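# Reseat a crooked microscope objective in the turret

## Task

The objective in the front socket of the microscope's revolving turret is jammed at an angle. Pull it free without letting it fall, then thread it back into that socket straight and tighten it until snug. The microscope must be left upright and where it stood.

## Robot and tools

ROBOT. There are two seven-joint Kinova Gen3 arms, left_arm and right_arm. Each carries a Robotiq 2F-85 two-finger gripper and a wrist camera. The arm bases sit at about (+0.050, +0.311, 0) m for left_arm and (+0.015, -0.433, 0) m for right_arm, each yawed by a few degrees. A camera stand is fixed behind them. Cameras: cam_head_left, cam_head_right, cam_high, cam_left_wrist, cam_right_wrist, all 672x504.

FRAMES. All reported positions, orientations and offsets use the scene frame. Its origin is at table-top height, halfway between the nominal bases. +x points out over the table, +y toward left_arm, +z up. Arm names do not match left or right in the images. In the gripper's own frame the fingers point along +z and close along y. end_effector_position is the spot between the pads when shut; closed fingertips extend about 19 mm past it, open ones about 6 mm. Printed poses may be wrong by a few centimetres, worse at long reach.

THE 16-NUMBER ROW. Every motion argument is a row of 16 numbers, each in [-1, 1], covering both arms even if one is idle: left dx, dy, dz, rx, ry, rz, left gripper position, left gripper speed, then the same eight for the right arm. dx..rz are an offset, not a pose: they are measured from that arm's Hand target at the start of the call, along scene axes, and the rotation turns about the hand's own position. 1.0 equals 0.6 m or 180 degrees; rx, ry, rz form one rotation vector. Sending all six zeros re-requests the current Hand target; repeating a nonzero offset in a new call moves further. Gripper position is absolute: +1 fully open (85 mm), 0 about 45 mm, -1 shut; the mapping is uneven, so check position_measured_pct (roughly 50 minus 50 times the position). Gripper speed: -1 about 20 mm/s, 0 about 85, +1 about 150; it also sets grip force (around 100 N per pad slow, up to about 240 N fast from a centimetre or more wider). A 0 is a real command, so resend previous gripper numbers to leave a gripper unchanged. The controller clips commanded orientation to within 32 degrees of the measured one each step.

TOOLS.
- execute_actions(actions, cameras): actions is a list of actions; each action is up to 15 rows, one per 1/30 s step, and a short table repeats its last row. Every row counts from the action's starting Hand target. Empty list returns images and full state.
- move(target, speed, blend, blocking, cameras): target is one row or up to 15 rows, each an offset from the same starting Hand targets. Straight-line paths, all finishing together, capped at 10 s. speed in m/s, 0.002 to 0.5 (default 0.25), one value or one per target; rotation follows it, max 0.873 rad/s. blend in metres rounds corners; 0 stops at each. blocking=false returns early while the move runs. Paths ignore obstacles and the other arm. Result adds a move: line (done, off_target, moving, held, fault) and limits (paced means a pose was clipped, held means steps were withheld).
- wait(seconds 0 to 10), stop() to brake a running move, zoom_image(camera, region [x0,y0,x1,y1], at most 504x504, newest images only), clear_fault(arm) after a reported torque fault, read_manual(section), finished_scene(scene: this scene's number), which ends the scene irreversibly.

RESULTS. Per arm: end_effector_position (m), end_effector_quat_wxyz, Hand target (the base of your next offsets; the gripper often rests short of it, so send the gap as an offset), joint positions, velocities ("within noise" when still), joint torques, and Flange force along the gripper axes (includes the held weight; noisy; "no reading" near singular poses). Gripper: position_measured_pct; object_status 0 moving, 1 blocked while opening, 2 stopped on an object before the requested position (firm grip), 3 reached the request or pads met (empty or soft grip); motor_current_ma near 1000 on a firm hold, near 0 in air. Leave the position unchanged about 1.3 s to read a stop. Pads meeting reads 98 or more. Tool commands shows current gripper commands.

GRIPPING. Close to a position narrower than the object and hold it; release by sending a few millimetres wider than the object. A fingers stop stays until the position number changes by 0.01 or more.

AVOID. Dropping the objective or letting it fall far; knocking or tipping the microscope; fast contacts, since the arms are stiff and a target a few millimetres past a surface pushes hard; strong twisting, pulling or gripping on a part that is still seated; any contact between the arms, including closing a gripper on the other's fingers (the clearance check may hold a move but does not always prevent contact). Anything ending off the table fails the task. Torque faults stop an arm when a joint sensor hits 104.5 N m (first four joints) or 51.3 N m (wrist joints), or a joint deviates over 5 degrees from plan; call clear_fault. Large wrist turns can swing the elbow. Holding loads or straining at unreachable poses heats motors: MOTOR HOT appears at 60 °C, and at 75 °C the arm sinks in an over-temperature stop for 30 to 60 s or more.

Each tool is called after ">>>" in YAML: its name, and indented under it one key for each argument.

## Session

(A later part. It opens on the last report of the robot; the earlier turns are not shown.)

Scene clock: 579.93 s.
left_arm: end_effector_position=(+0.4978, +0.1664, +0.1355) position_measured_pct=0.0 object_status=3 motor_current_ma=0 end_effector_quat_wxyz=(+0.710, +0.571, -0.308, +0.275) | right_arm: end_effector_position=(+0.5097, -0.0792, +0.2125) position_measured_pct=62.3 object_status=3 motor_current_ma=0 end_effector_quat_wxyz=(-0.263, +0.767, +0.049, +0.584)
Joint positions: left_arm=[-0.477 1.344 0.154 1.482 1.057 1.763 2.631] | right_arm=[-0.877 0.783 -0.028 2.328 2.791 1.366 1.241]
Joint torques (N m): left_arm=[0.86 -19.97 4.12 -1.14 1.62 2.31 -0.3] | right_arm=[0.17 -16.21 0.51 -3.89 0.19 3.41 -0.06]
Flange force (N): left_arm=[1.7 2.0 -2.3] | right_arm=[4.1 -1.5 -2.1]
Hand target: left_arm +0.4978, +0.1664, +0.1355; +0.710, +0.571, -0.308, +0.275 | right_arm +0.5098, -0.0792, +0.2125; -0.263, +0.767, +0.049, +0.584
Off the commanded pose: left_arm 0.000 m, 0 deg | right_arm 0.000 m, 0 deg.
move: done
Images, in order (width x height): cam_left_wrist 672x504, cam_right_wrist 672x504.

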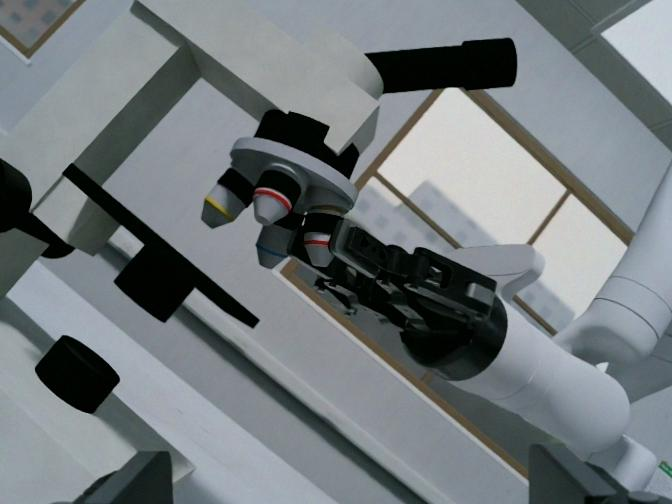

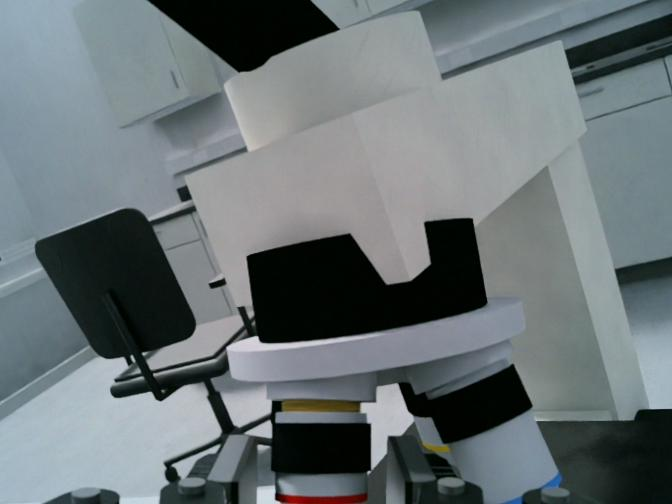

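>>> move:
  target: [0,0,0,0,0,0,1,1,0,0,0,0,0,0,-0.6,-1]
  speed: 0.05
  cameras: ["cam_right_wrist", "cam_left_wrist"]

>>> zoom_image:
  camera: "cam_right_wrist"
  region: [250, 365, 390, 465]

>>> zoom_image:
  camera: "cam_left_wrist"
  region: [280, 170, 380, 280]

Scene clock: 615.90 s.
left_arm: end_effector_position=(+0.4978, +0.1664, +0.1355) position_measured_pct=0.0 object_status=3 motor_current_ma=0 end_effector_quat_wxyz=(+0.710, +0.571, -0.308, +0.275) | right_arm: end_effector_position=(+0.5098, -0.0793, +0.2125) position_measured_pct=74.5 object_status=0 motor_current_ma=1000 end_effector_quat_wxyz=(-0.263, +0.767, +0.049, +0.584)
Joint positions: left_arm=[-0.477 1.344 0.154 1.482 1.057 1.763 2.631] | right_arm=[-0.877 0.783 -0.028 2.328 2.791 1.366 1.241]
Joint torques (N m): left_arm=[0.75 -20.05 4.1 -1.16 1.57 2.24 -0.26] | right_arm=[2.49 -14.59 2.22 -5.36 -0.59 2.73 -0.03]
Flange force (N): left_arm=[1.6 1.8 -2.2] | right_arm=[4.7 -4.9 -11.1]
Hand target: left_arm +0.4978, +0.1664, +0.1355; +0.710, +0.571, -0.308, +0.275 | right_arm +0.5098, -0.0793, +0.2125; -0.263, +0.767, +0.049, +0.584
Off the commanded pose: left_arm 0.000 m, 0 deg | right_arm 0.000 m, 0 deg.
move: done
Images, in order (width x height): cam_left_wrist 672x504, cam_right_wrist 672x504.

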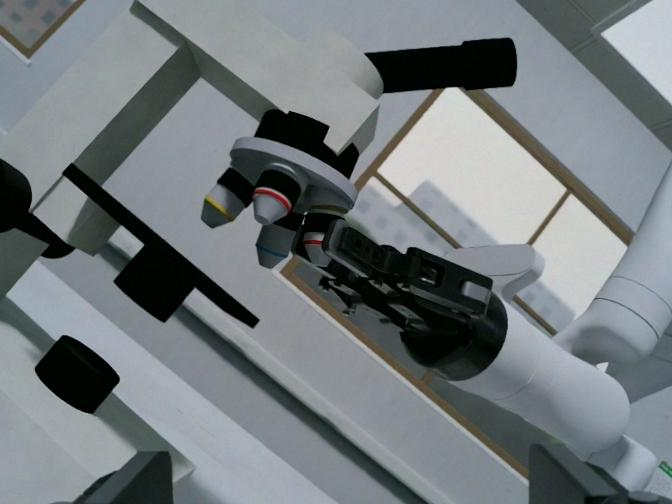

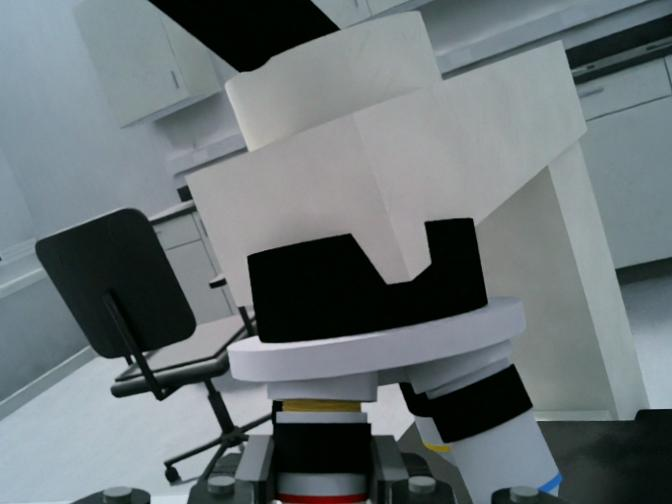

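Scaled by 3.600.

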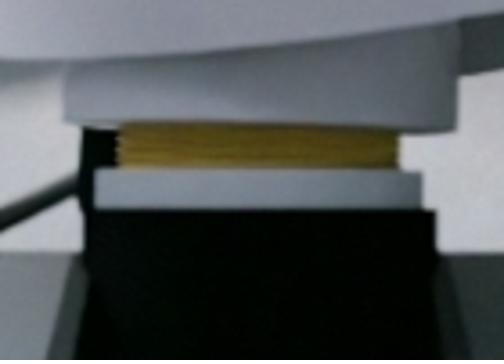

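Scaled by 4.582.

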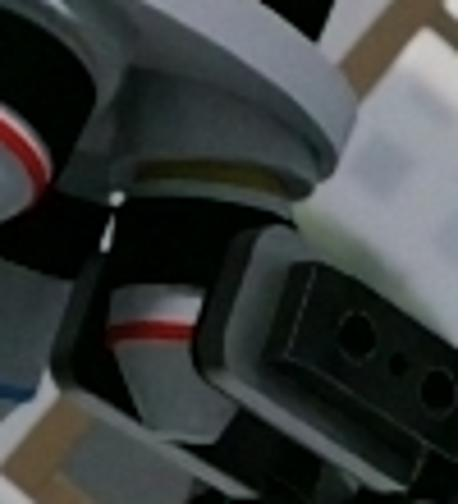

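>>> move:
  target:
    - [0,0,0,0,0,0,1,1,-0.00106,-0.00019,0.00064,0,0,0,-0.6,-1]
  speed: 0.02

>>> move:
  target: [0,0,0,0,0,0,1,1,-0.0015,0.00543,0.00192,-0.05871,0.01173,-0.09361,-0.6,-1]
  speed: 0.08
  cameras: ["cam_right_wrist", "cam_left_wrist"]

>>> zoom_image:
  camera: "cam_right_wrist"
  region: [250, 365, 390, 465]

Scene clock: 647.27 s.
left_arm: end_effector_position=(+0.4978, +0.1664, +0.1355) position_measured_pct=0.0 object_status=3 motor_current_ma=0 end_effector_quat_wxyz=(+0.710, +0.571, -0.308, +0.275) | right_arm: end_effector_position=(+0.5091, -0.0794, +0.2128) position_measured_pct=74.5 object_status=2 motor_current_ma=1000 end_effector_quat_wxyz=(-0.263, +0.767, +0.049, +0.584)
Joint positions: left_arm=[-0.477 1.344 0.154 1.482 1.057 1.763 2.631] | right_arm=[-0.878 0.781 -0.028 2.33 2.79 1.367 1.241]
Joint torques (N m): left_arm=[0.74 -20.03 4.13 -1.17 1.62 2.26 -0.26] | right_arm=[0.02 -18.02 0.6 -2.05 -0.06 4.24 0.05]
Flange force (N): left_arm=[1.6 2.0 -2.2] | right_arm=[1.5 -1.5 7.0]
Hand target: left_arm +0.4978, +0.1664, +0.1355; +0.710, +0.571, -0.308, +0.275 | right_arm +0.5091, -0.0794, +0.2129; -0.263, +0.767, +0.049, +0.584
Off the commanded pose: left_arm 0.000 m, 0 deg | right_arm 0.000 m, 0 deg.
move: done

Scene clock: 649.80 s.
left_arm: end_effector_position=(+0.4978, +0.1664, +0.1355) position_measured_pct=0.0 object_status=3 motor_current_ma=0 end_effector_quat_wxyz=(+0.710, +0.571, -0.308, +0.275) | right_arm: end_effector_position=(+0.5082, -0.0761, +0.2141) position_measured_pct=74.5 object_status=2 motor_current_ma=1000 end_effector_quat_wxyz=(-0.104, +0.797, -0.015, +0.595)
Joint positions: left_arm=[-0.477 1.344 0.154 1.482 1.057 1.763 2.631] | right_arm=[-1.128 0.724 -0.012 2.133 2.136 1.139 1.633]
Joint torques (N m): left_arm=[0.72 -19.96 4.13 -1.18 1.6 2.27 -0.21] | right_arm=[0.44 -19.16 2.41 -6.09 0.86 4.65 -0.01]
Flange force (N): left_arm=[1.5 2.2 -2.0] | right_arm=[-1.5 1.7 -0.8]
Hand target: left_arm +0.4978, +0.1664, +0.1355; +0.710, +0.571, -0.308, +0.275 | right_arm +0.5082, -0.0761, +0.2140; -0.104, +0.797, -0.015, +0.595
Off the commanded pose: left_arm 0.000 m, 0 deg | right_arm 0.000 m, 0 deg.
move: done
Images, in order (width x height): cam_left_wrist 672x504, cam_right_wrist 672x504.

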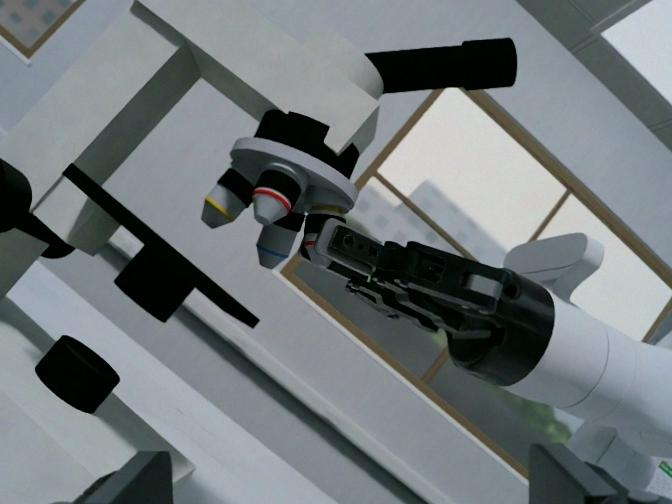

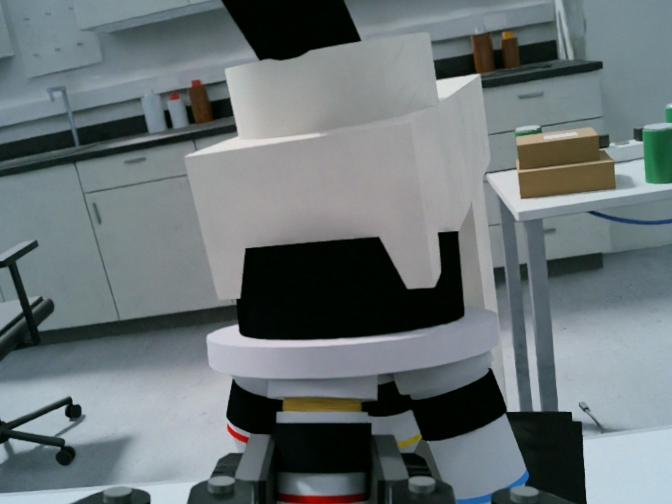

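Scaled by 3.600.

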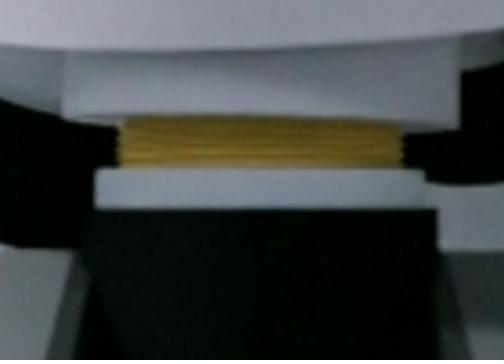

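>>> move:
  target: [0,0,0,0,0,0,1,1,-0.00101,0.00602,0.00083,-0.05871,0.01173,-0.09361,-0.6,-1]
  speed: 0.08
  cameras: ["cam_right_wrist", "cam_left_wrist"]

>>> zoom_image:
  camera: "cam_right_wrist"
  region: [250, 365, 390, 465]

>>> zoom_image:
  camera: "cam_left_wrist"
  region: [280, 170, 380, 280]

Scene clock: 663.47 s.
left_arm: end_effector_position=(+0.4978, +0.1664, +0.1355) position_measured_pct=0.0 object_status=3 motor_current_ma=0 end_effector_quat_wxyz=(+0.710, +0.571, -0.308, +0.275) | right_arm: end_effector_position=(+0.5076, -0.0725, +0.2145) position_measured_pct=74.5 object_status=2 motor_current_ma=1000 end_effector_quat_wxyz=(+0.058, +0.803, -0.079, +0.588)
Joint positions: left_arm=[-0.477 1.344 0.154 1.482 1.057 1.763 2.631] | right_arm=[-1.242 0.799 0.003 1.802 1.577 1.204 2.141]
Joint torques (N m): left_arm=[0.7 -19.95 4.16 -1.17 1.6 2.28 -0.26] | right_arm=[0.98 -19.56 3.06 -6.41 1.74 3.53 -0.02]
Flange force (N): left_arm=[1.7 2.1 -2.1] | right_arm=[-0.8 3.8 -1.7]
Hand target: left_arm +0.4978, +0.1664, +0.1355; +0.710, +0.571, -0.308, +0.275 | right_arm +0.5076, -0.0725, +0.2145; +0.058, +0.803, -0.079, +0.588
Off the commanded pose: left_arm 0.000 m, 0 deg | right_arm 0.000 m, 0 deg.
move: done
Images, in order (width x height): cam_left_wrist 672x504, cam_right_wrist 672x504.

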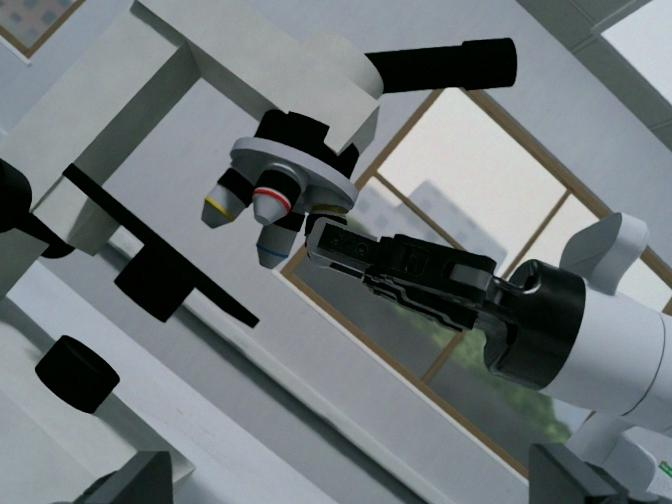

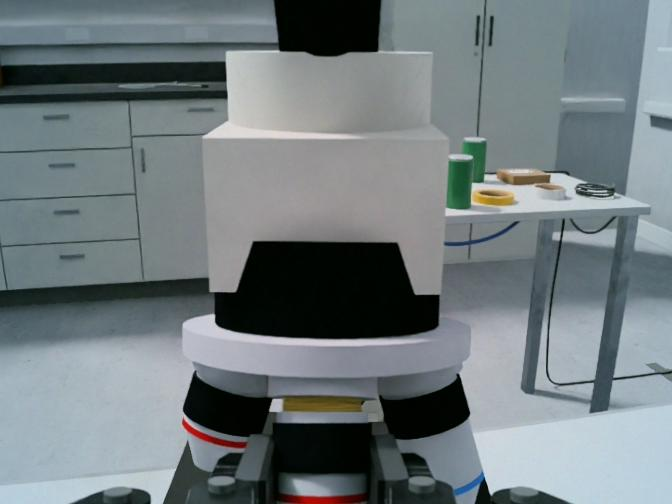

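Scaled by 3.600.

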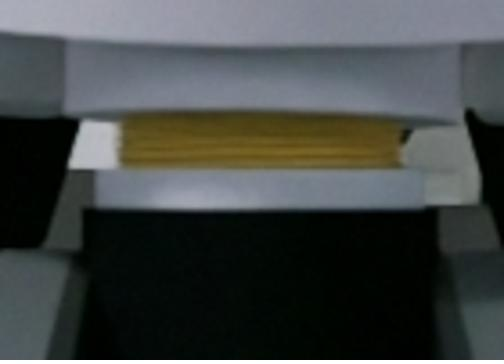

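Scaled by 4.582.

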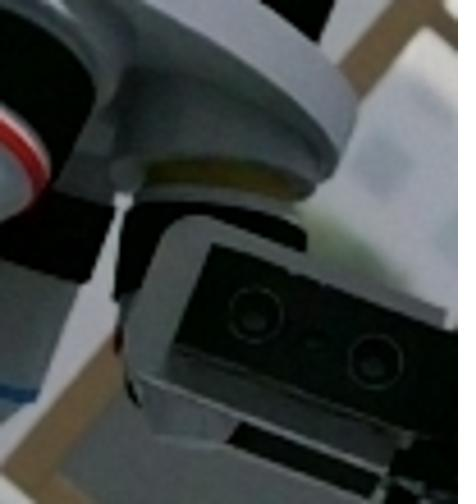

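>>> move:
  target: [0,0,0,0,0,0,1,1,-0.00176,0.00035,-0.00281,0,0,0,-0.6,-1]
  speed: 0.03
  cameras: ["cam_right_wrist", "cam_left_wrist"]

>>> zoom_image:
  camera: "cam_right_wrist"
  region: [250, 365, 390, 465]

>>> zoom_image:
  camera: "cam_left_wrist"
  region: [280, 170, 380, 280]

Scene clock: 670.77 s.
left_arm: end_effector_position=(+0.4978, +0.1664, +0.1355) position_measured_pct=0.0 object_status=3 motor_current_ma=0 end_effector_quat_wxyz=(+0.710, +0.571, -0.308, +0.275) | right_arm: end_effector_position=(+0.5066, -0.0723, +0.2128) position_measured_pct=74.5 object_status=2 motor_current_ma=1000 end_effector_quat_wxyz=(+0.058, +0.803, -0.079, +0.588)
Joint positions: left_arm=[-0.477 1.344 0.154 1.482 1.057 1.763 2.631] | right_arm=[-1.243 0.803 0.002 1.803 1.576 1.206 2.137]
Joint torques (N m): left_arm=[0.79 -19.97 4.08 -1.19 1.6 2.29 -0.26] | right_arm=[0.16 -18.93 2.24 -6.27 1.66 3.05 -0.04]
Flange force (N): left_arm=[1.6 2.2 -2.1] | right_arm=[0.8 4.5 -1.0]
Hand target: left_arm +0.4978, +0.1664, +0.1355; +0.710, +0.571, -0.308, +0.275 | right_arm +0.5066, -0.0723, +0.2128; +0.058, +0.803, -0.079, +0.588
Off the commanded pose: left_arm 0.000 m, 0 deg | right_arm 0.000 m, 0 deg.
move: done
Images, in order (width x height): cam_left_wrist 672x504, cam_right_wrist 672x504.

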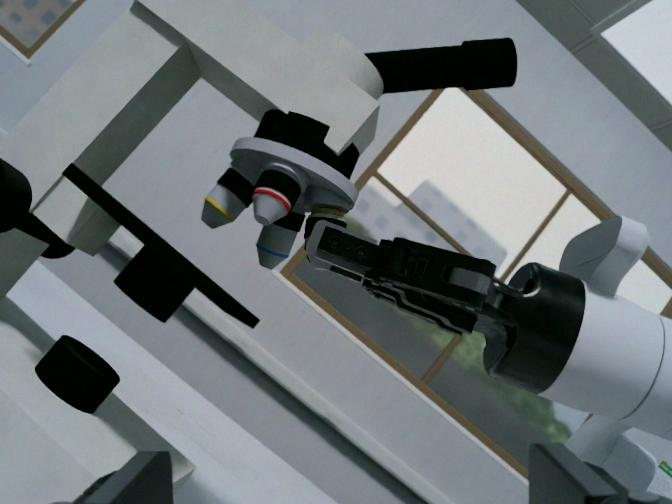

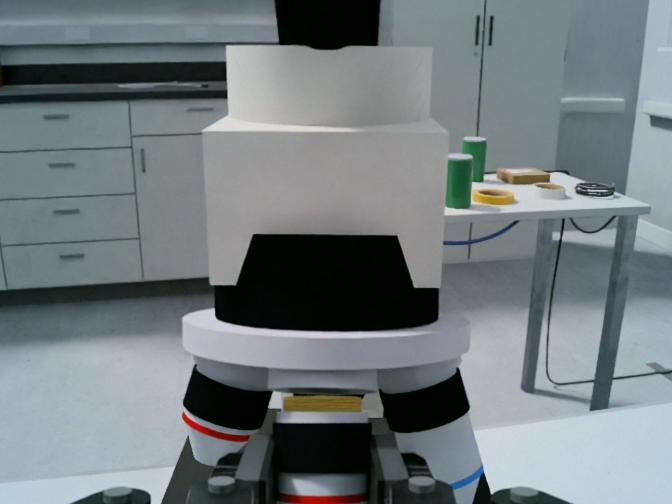

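Scaled by 3.600.

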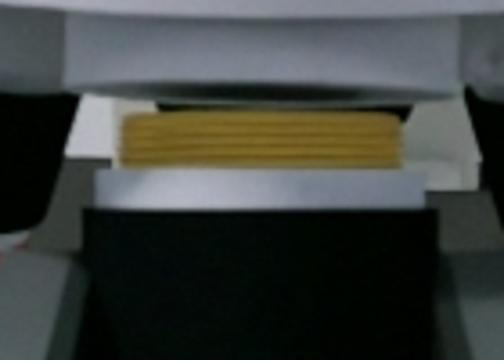

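Scaled by 4.582.

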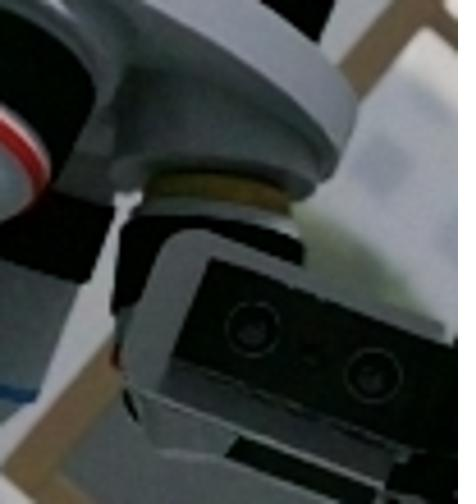

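>>> move:
  target: [0,0,0,0,0,0,1,1,-0.00528,0.00106,-0.00842,0,0,0,-0.6,-1]
  speed: 0.05
  cameras: ["cam_right_wrist", "cam_left_wrist"]

>>> zoom_image:
  camera: "cam_right_wrist"
  region: [260, 350, 385, 450]

>>> zoom_image:
  camera: "cam_left_wrist"
  region: [290, 180, 370, 260]

Scene clock: 713.80 s.
left_arm: end_effector_position=(+0.4978, +0.1664, +0.1355) position_measured_pct=0.0 object_status=3 motor_current_ma=0 end_effector_quat_wxyz=(+0.710, +0.571, -0.308, +0.275) | right_arm: end_effector_position=(+0.5034, -0.0716, +0.2078) position_measured_pct=74.5 object_status=2 motor_current_ma=1000 end_effector_quat_wxyz=(+0.058, +0.803, -0.079, +0.588)
Joint positions: left_arm=[-0.477 1.344 0.154 1.482 1.057 1.763 2.631] | right_arm=[-1.249 0.812 0.001 1.807 1.576 1.21 2.122]
Joint torques (N m): left_arm=[0.76 -20.02 4.15 -1.08 1.56 2.24 -0.23] | right_arm=[0.13 -19.02 2.22 -6.19 1.63 3.09 -0.05]
Flange force (N): left_arm=[1.6 1.7 -2.3] | right_arm=[0.8 4.5 -0.9]
Hand target: left_arm +0.4978, +0.1664, +0.1355; +0.710, +0.571, -0.308, +0.275 | right_arm +0.5034, -0.0716, +0.2078; +0.058, +0.803, -0.079, +0.588
Off the commanded pose: left_arm 0.000 m, 0 deg | right_arm 0.000 m, 0 deg.
move: done
Images, in order (width x height): cam_left_wrist 672x504, cam_right_wrist 672x504.

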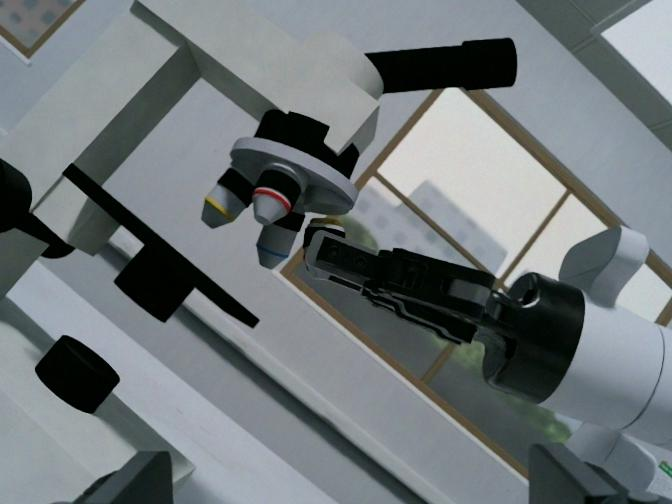

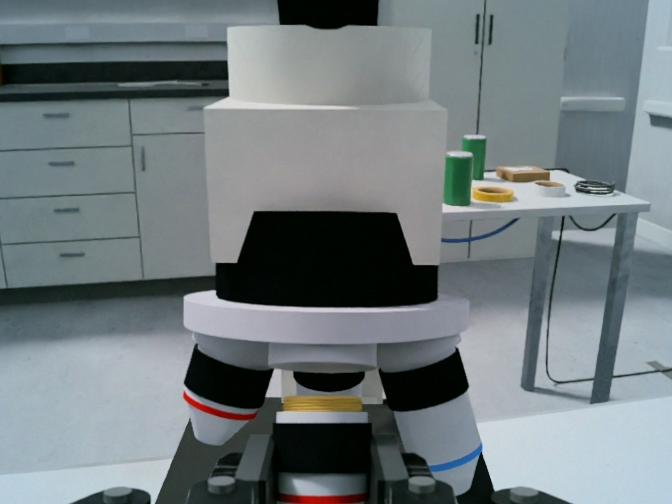

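Scaled by 4.032.

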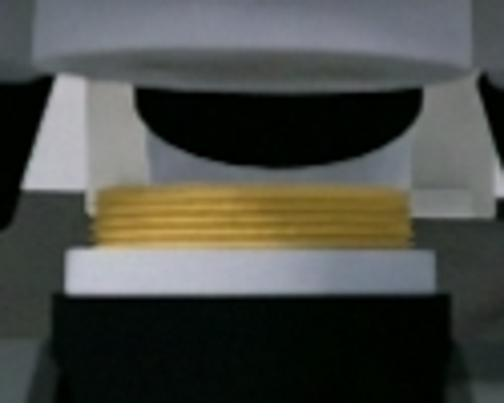

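Scaled by 6.300.

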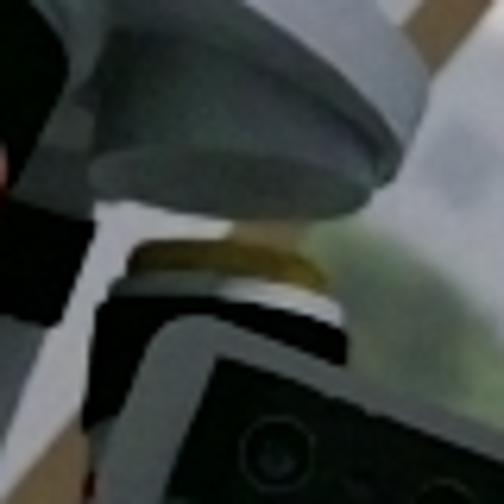

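>>> zoom_image:
  camera: "cam_left_wrist"
  region: [300, 196, 355, 240]

>>> zoom_image:
  camera: "cam_right_wrist"
  region: [262, 345, 382, 385]

Scaled by 9.164.

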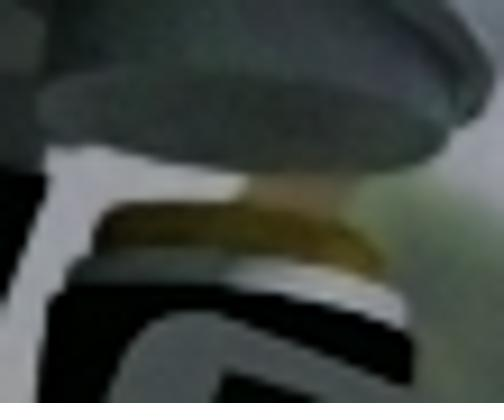

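Scaled by 4.200.

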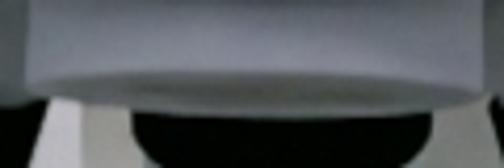

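>>> move:
  target: [-0.031,-0.2447,0.0396,0,0,0,-1,0,0,0,0,0,0,0,-0.6,-1]
  speed: 0.12
  cameras: ["cam_left_wrist", "cam_head_left"]

>>> zoom_image:
  camera: "cam_left_wrist"
  region: [250, 130, 400, 270]

Scene clock: 776.50 s.
left_arm: end_effector_position=(+0.4792, +0.0196, +0.1593) position_measured_pct=98.7 object_status=0 motor_current_ma=700 end_effector_quat_wxyz=(+0.710, +0.571, -0.308, +0.275) | right_arm: end_effector_position=(+0.5034, -0.0716, +0.2078) position_measured_pct=74.5 object_status=2 motor_current_ma=1000 end_effector_quat_wxyz=(+0.058, +0.803, -0.079, +0.588)
Joint positions: left_arm=[-0.273 1.28 0.264 1.683 1.259 1.546 2.532] | right_arm=[-1.249 0.812 0.001 1.807 1.576 1.21 2.122]
Joint torques (N m): left_arm=[0.65 -18.96 5.3 -0.71 1.37 2.4 -0.21] | right_arm=[0.15 -19.02 2.26 -6.12 1.62 3.1 -0.06]
Flange force (N): left_arm=[1.9 1.6 -2.5] | right_arm=[0.8 4.3 -0.8]
Hand target: left_arm +0.4792, +0.0195, +0.1593; +0.710, +0.571, -0.308, +0.275 | right_arm +0.5034, -0.0716, +0.2078; +0.058, +0.803, -0.079, +0.588
Off the commanded pose: left_arm 0.000 m, 0 deg | right_arm 0.000 m, 0 deg.
move: done
Images, in order (width x height): cam_head_left 672x504, cam_left_wrist 672x504.

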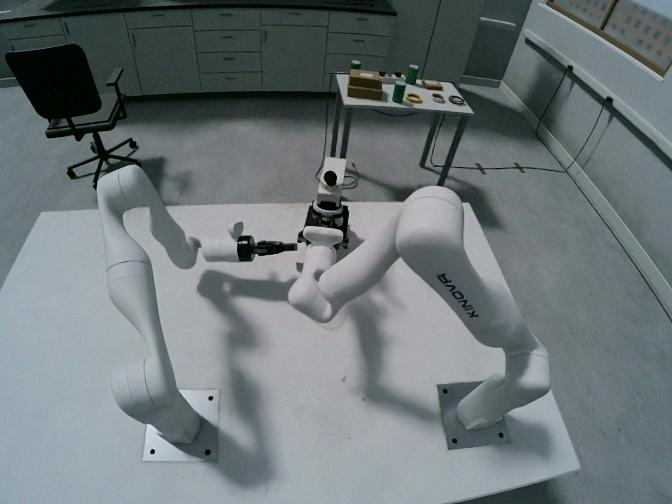

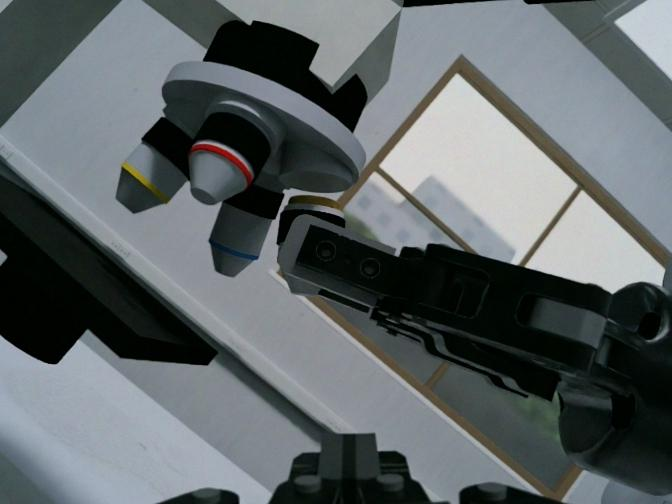

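Scaled by 3.360.

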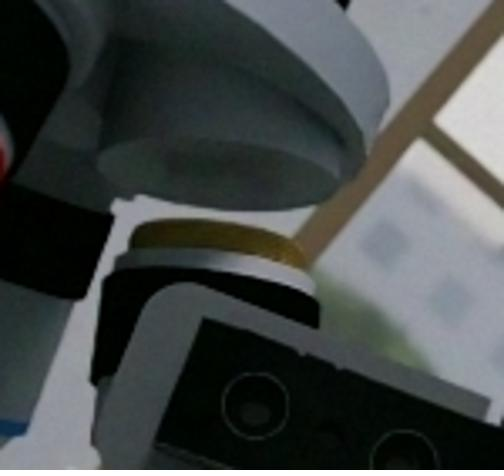

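>>> zoom_image:
  camera: "cam_left_wrist"
  region: [272, 150, 362, 235]

Scaled by 5.600.

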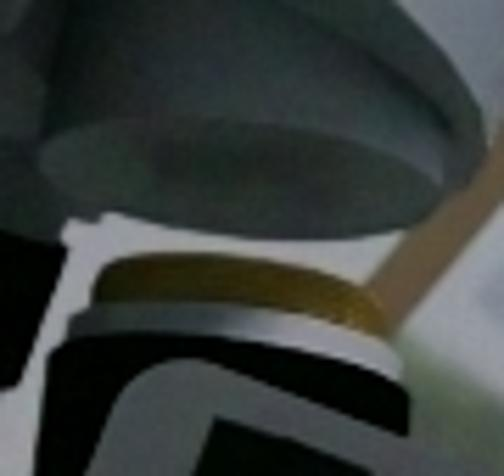

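>>> move:
  target: [0.031,0.2447,-0.0396,0,0,0,-1,0,0,0,0,0.00261,0.01307,0,-0.6,-1]
  speed: 0.12
  cameras: ["cam_left_wrist", "cam_right_wrist"]

>>> zoom_image:
  camera: "cam_left_wrist"
  region: [300, 196, 355, 240]

>>> zoom_image:
  camera: "cam_right_wrist"
  region: [260, 345, 386, 435]

Scene clock: 830.57 s.
left_arm: end_effector_position=(+0.4978, +0.1663, +0.1355) position_measured_pct=98.7 object_status=3 motor_current_ma=1000 end_effector_quat_wxyz=(+0.710, +0.571, -0.308, +0.275) | right_arm: end_effector_position=(+0.5034, -0.0716, +0.2078) position_measured_pct=74.5 object_status=2 motor_current_ma=1000 end_effector_quat_wxyz=(+0.056, +0.815, -0.080, +0.571)
Joint positions: left_arm=[-0.477 1.344 0.155 1.482 1.057 1.762 2.631] | right_arm=[-1.231 0.788 -0.013 1.8 1.552 1.179 2.165]
Joint torques (N m): left_arm=[0.7 -19.97 4.17 -1.15 1.56 2.29 -0.21] | right_arm=[0.1 -18.94 2.1 -6.41 1.72 2.99 -0.08]
Flange force (N): left_arm=[1.6 2.0 -2.1] | right_arm=[0.7 4.4 -0.9]
Hand target: left_arm +0.4978, +0.1663, +0.1355; +0.710, +0.571, -0.308, +0.275 | right_arm +0.5034, -0.0716, +0.2078; +0.056, +0.815, -0.080, +0.571
Off the commanded pose: left_arm 0.000 m, 0 deg | right_arm 0.000 m, 0 deg.
move: done
Images, in order (width x height): cam_left_wrist 672x504, cam_right_wrist 672x504.

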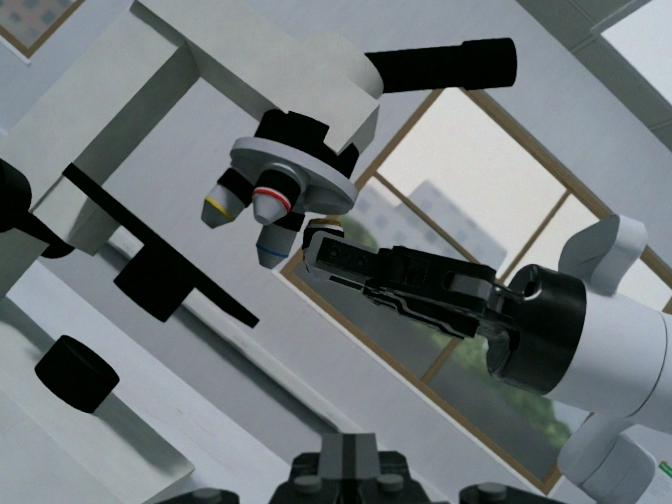

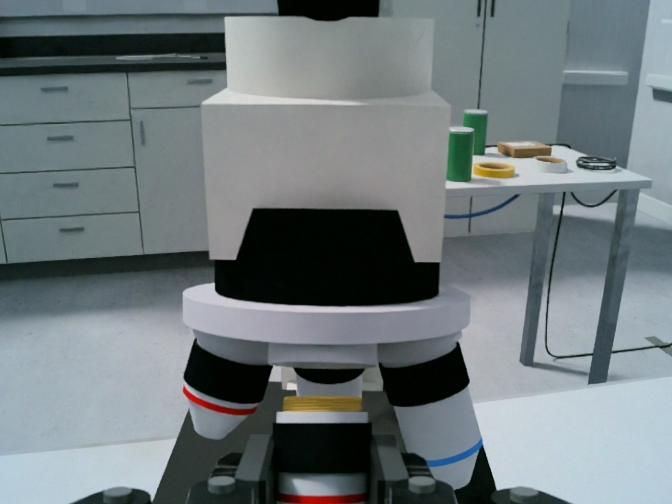

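Scaled by 9.164.

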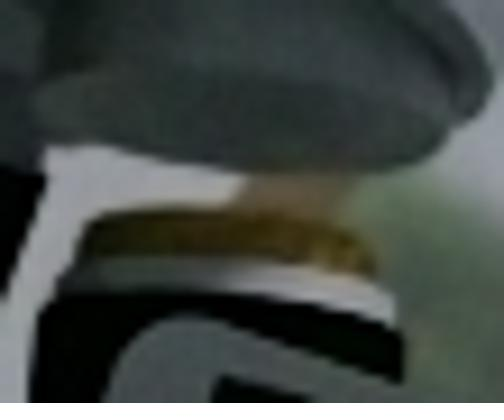

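Scaled by 4.000.

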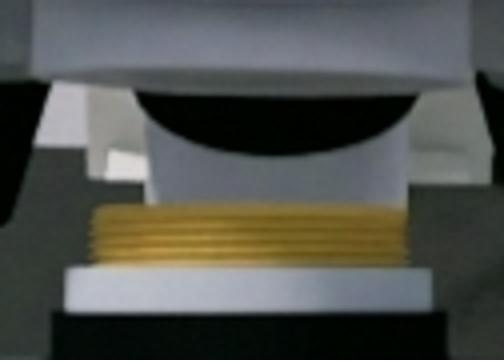

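>>> zoom_image:
  camera: "cam_left_wrist"
  region: [290, 205, 350, 285]

>>> zoom_image:
  camera: "cam_right_wrist"
  region: [260, 335, 320, 375]

>>> zoom_image:
  camera: "cam_right_wrist"
  region: [320, 335, 380, 375]

Scaled by 6.300.

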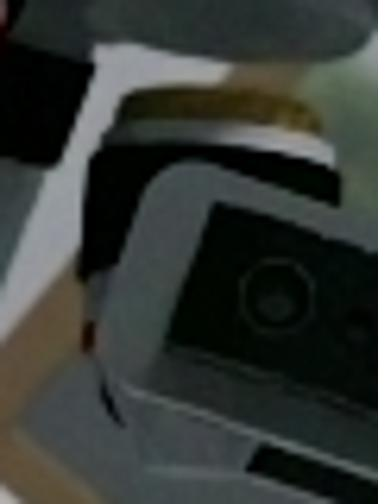

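Scaled by 8.400.

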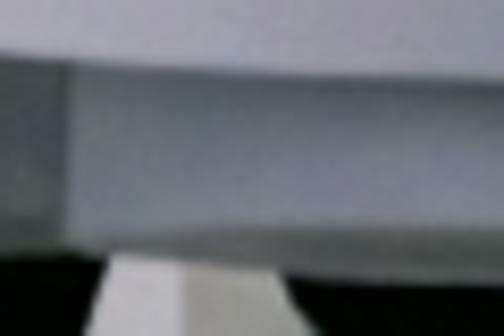

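Scaled by 8.400.

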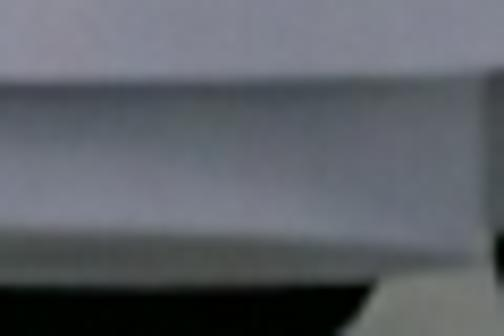

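>>> zoom_image:
  camera: "cam_right_wrist"
  region: [265, 385, 325, 435]

>>> zoom_image:
  camera: "cam_right_wrist"
  region: [320, 385, 380, 435]

Scaled by 8.400.

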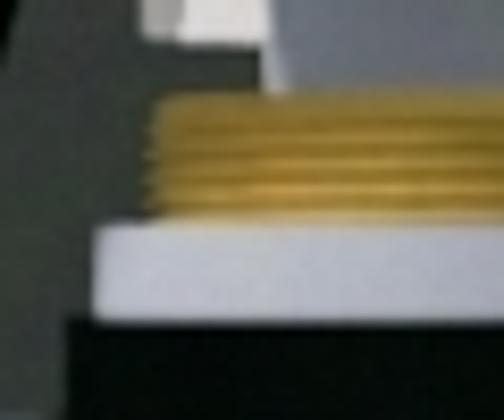

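Scaled by 8.400.

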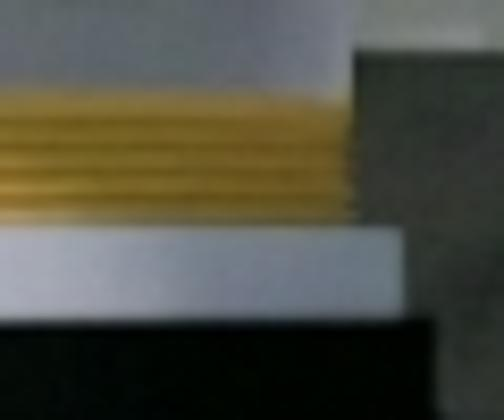

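>>> move:
  target:
    - [0,0,0,0,0,0,-1,0,-0.0093,0.0018,-0.0137,0,0,0,-0.6,-1]
    - [0,0,0,0,0,0,-1,0,-0.0085,0.0085,-0.0143,-0.06875,0.01374,-0.10012,-0.6,-1]
    - [0,0,0,0,0,0,-1,0,-0.0063,0.0152,-0.0162,-0.14062,0.0281,-0.20479,-0.6,-1]
  speed: 0.12
  blend: 0.002
  cameras: ["all"]

Scene clock: 892.80 s.
left_arm: end_effector_position=(+0.4978, +0.1664, +0.1355) position_measured_pct=98.7 object_status=3 motor_current_ma=1000 end_effector_quat_wxyz=(+0.710, +0.571, -0.308, +0.275) | right_arm: end_effector_position=(+0.4996, -0.0625, +0.1981) position_measured_pct=74.5 object_status=2 motor_current_ma=1000 end_effector_quat_wxyz=(+0.410, +0.740, -0.205, +0.492)
Joint positions: left_arm=[-0.477 1.344 0.155 1.482 1.057 1.762 2.631] | right_arm=[-1.228 1.331 0.067 0.673 1.097 1.94 3.012]
Joint torques (N m): left_arm=[0.7 -20 4.16 -1.19 1.6 2.32 -0.23] | right_arm=[0.16 -25.51 3.23 -7.84 2.6 2.14 -0.05]
Flange force (N): left_arm=[1.5 2.1 -2.0] | right_arm=[-2.9 11.4 6.6]
Hand target: left_arm +0.4978, +0.1664, +0.1355; +0.710, +0.571, -0.308, +0.275 | right_arm +0.4996, -0.0625, +0.1981; +0.410, +0.740, -0.205, +0.492
Off the commanded pose: left_arm 0.000 m, 0 deg | right_arm 0.000 m, 0 deg.
move: done

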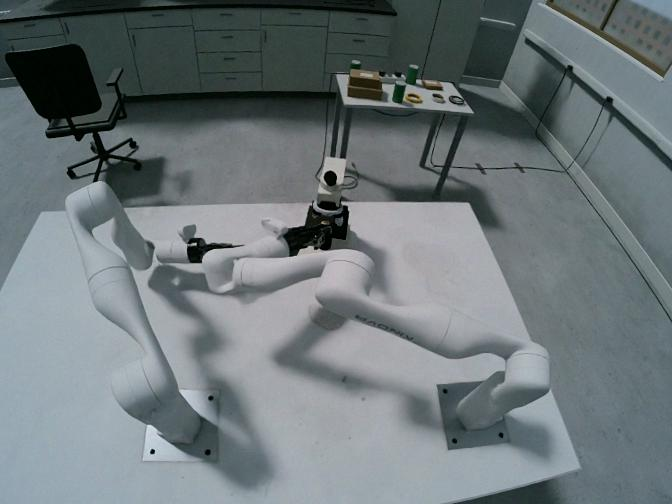

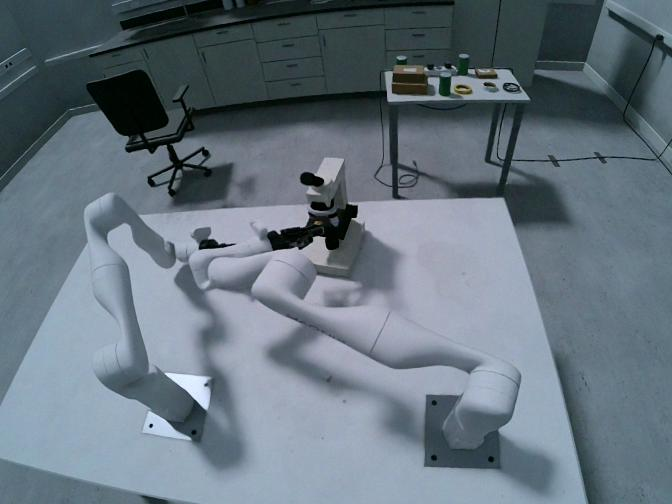

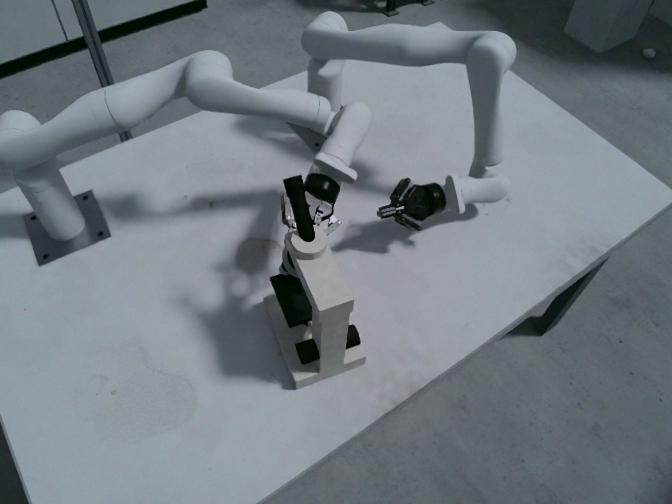

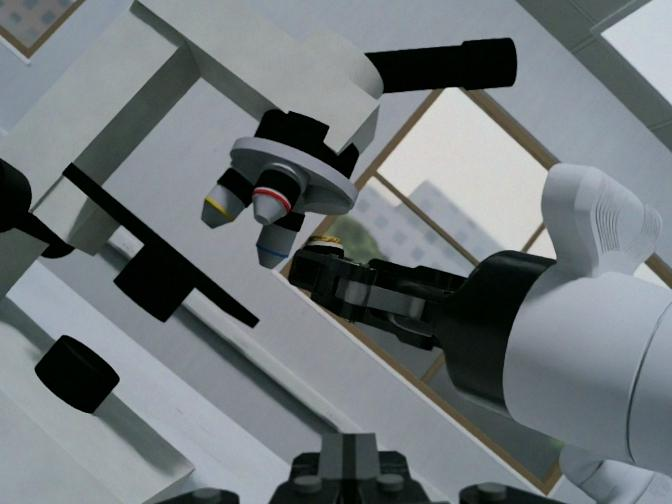

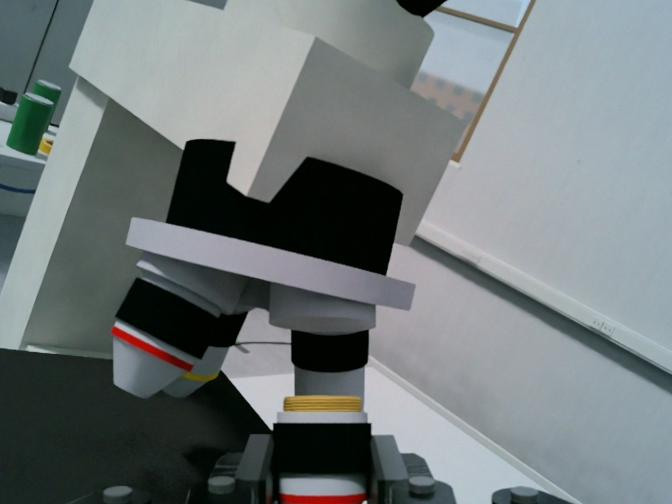

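>>> zoom_image:
  camera: "cam_right_wrist"
  region: [255, 280, 390, 440]

>>> zoom_image:
  camera: "cam_left_wrist"
  region: [290, 180, 370, 270]

Scaled by 3.150.

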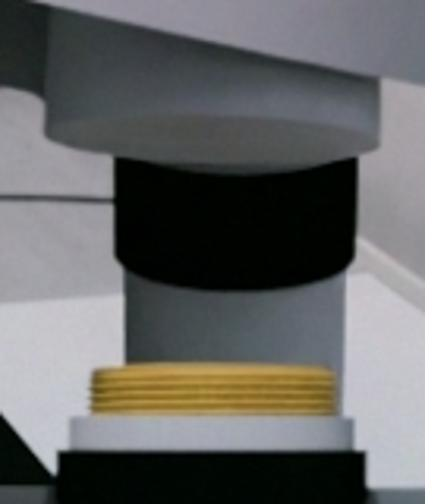

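Scaled by 5.600.

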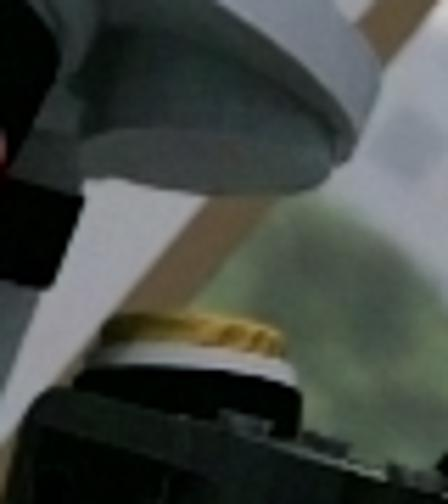

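>>> zoom_image:
  camera: "cam_left_wrist"
  region: [296, 192, 356, 222]

>>> zoom_image:
  camera: "cam_left_wrist"
  region: [296, 230, 356, 260]

Scaled by 8.400.

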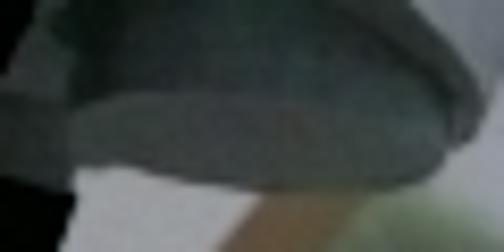

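Scaled by 8.400.

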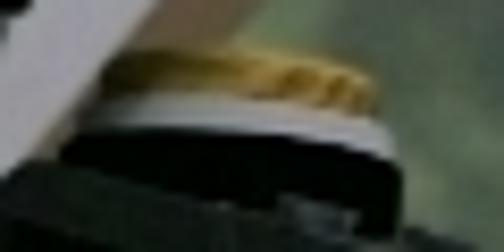

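>>> move:
  target: [0,0,0,0,0,0,-1,0,0.0117,-0.00003,0.01638,0.01187,-0.00647,-0.005,-0.6,-1]
  speed: 0.06
  cameras: ["cam_right_wrist", "cam_left_wrist"]

>>> zoom_image:
  camera: "cam_right_wrist"
  region: [260, 330, 385, 440]

>>> zoom_image:
  camera: "cam_left_wrist"
  region: [295, 190, 360, 250]

Scene clock: 971.13 s.
left_arm: end_effector_position=(+0.4978, +0.1664, +0.1355) position_measured_pct=98.7 object_status=3 motor_current_ma=1000 end_effector_quat_wxyz=(+0.710, +0.571, -0.308, +0.275) | right_arm: end_effector_position=(+0.5066, -0.0626, +0.2079) position_measured_pct=74.5 object_status=2 motor_current_ma=1000 end_effector_quat_wxyz=(+0.398, +0.741, -0.224, +0.492)
Joint positions: left_arm=[-0.477 1.344 0.155 1.482 1.057 1.762 2.631] | right_arm=[-1.215 1.324 0.071 0.636 1.095 1.945 3.012]
Joint torques (N m): left_arm=[0.74 -20 4.17 -1.13 1.57 2.3 -0.23] | right_arm=[0.12 -25.66 3.24 -7.93 2.7 2 -0.05]
Flange force (N): left_arm=[1.6 1.9 -2.1] | right_arm=[-2.7 11.5 6.6]
Hand target: left_arm +0.4978, +0.1664, +0.1355; +0.710, +0.571, -0.308, +0.275 | right_arm +0.5066, -0.0626, +0.2079; +0.398, +0.741, -0.224, +0.492
Off the commanded pose: left_arm 0.000 m, 0 deg | right_arm 0.000 m, 0 deg.
move: done
Images, in order (width x height): cam_left_wrist 672x504, cam_right_wrist 672x504.

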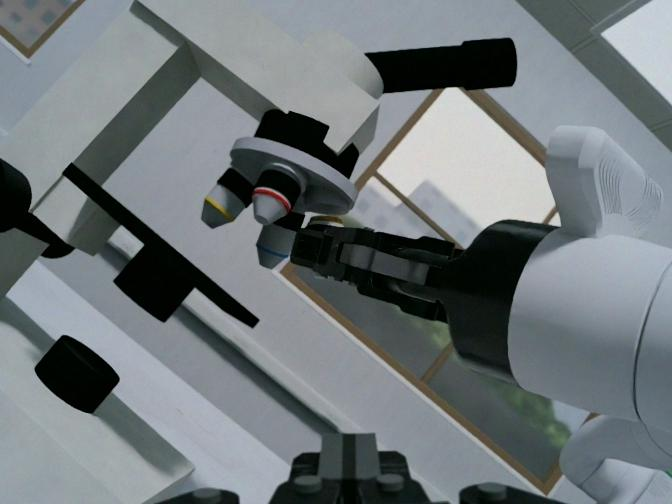

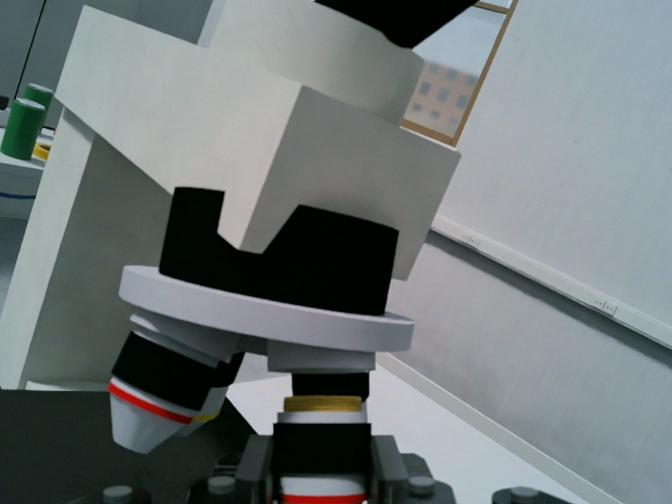

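Scaled by 4.032.

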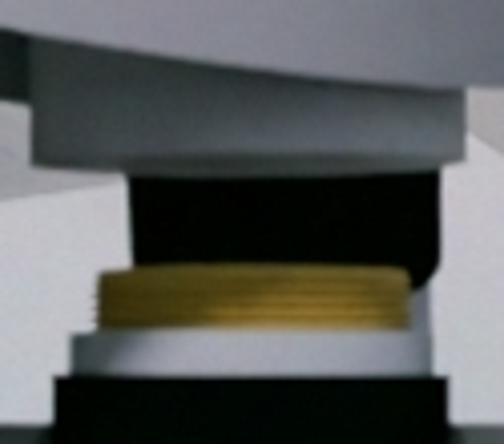

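Scaled by 7.754.

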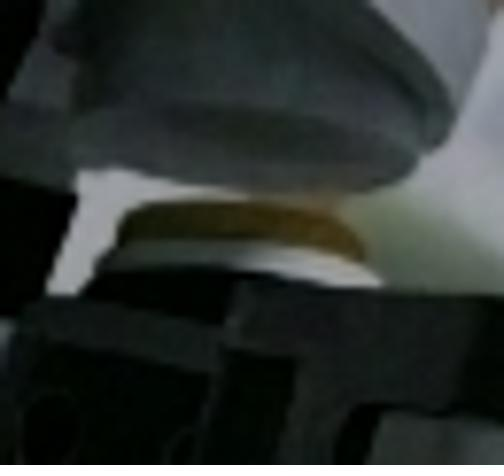

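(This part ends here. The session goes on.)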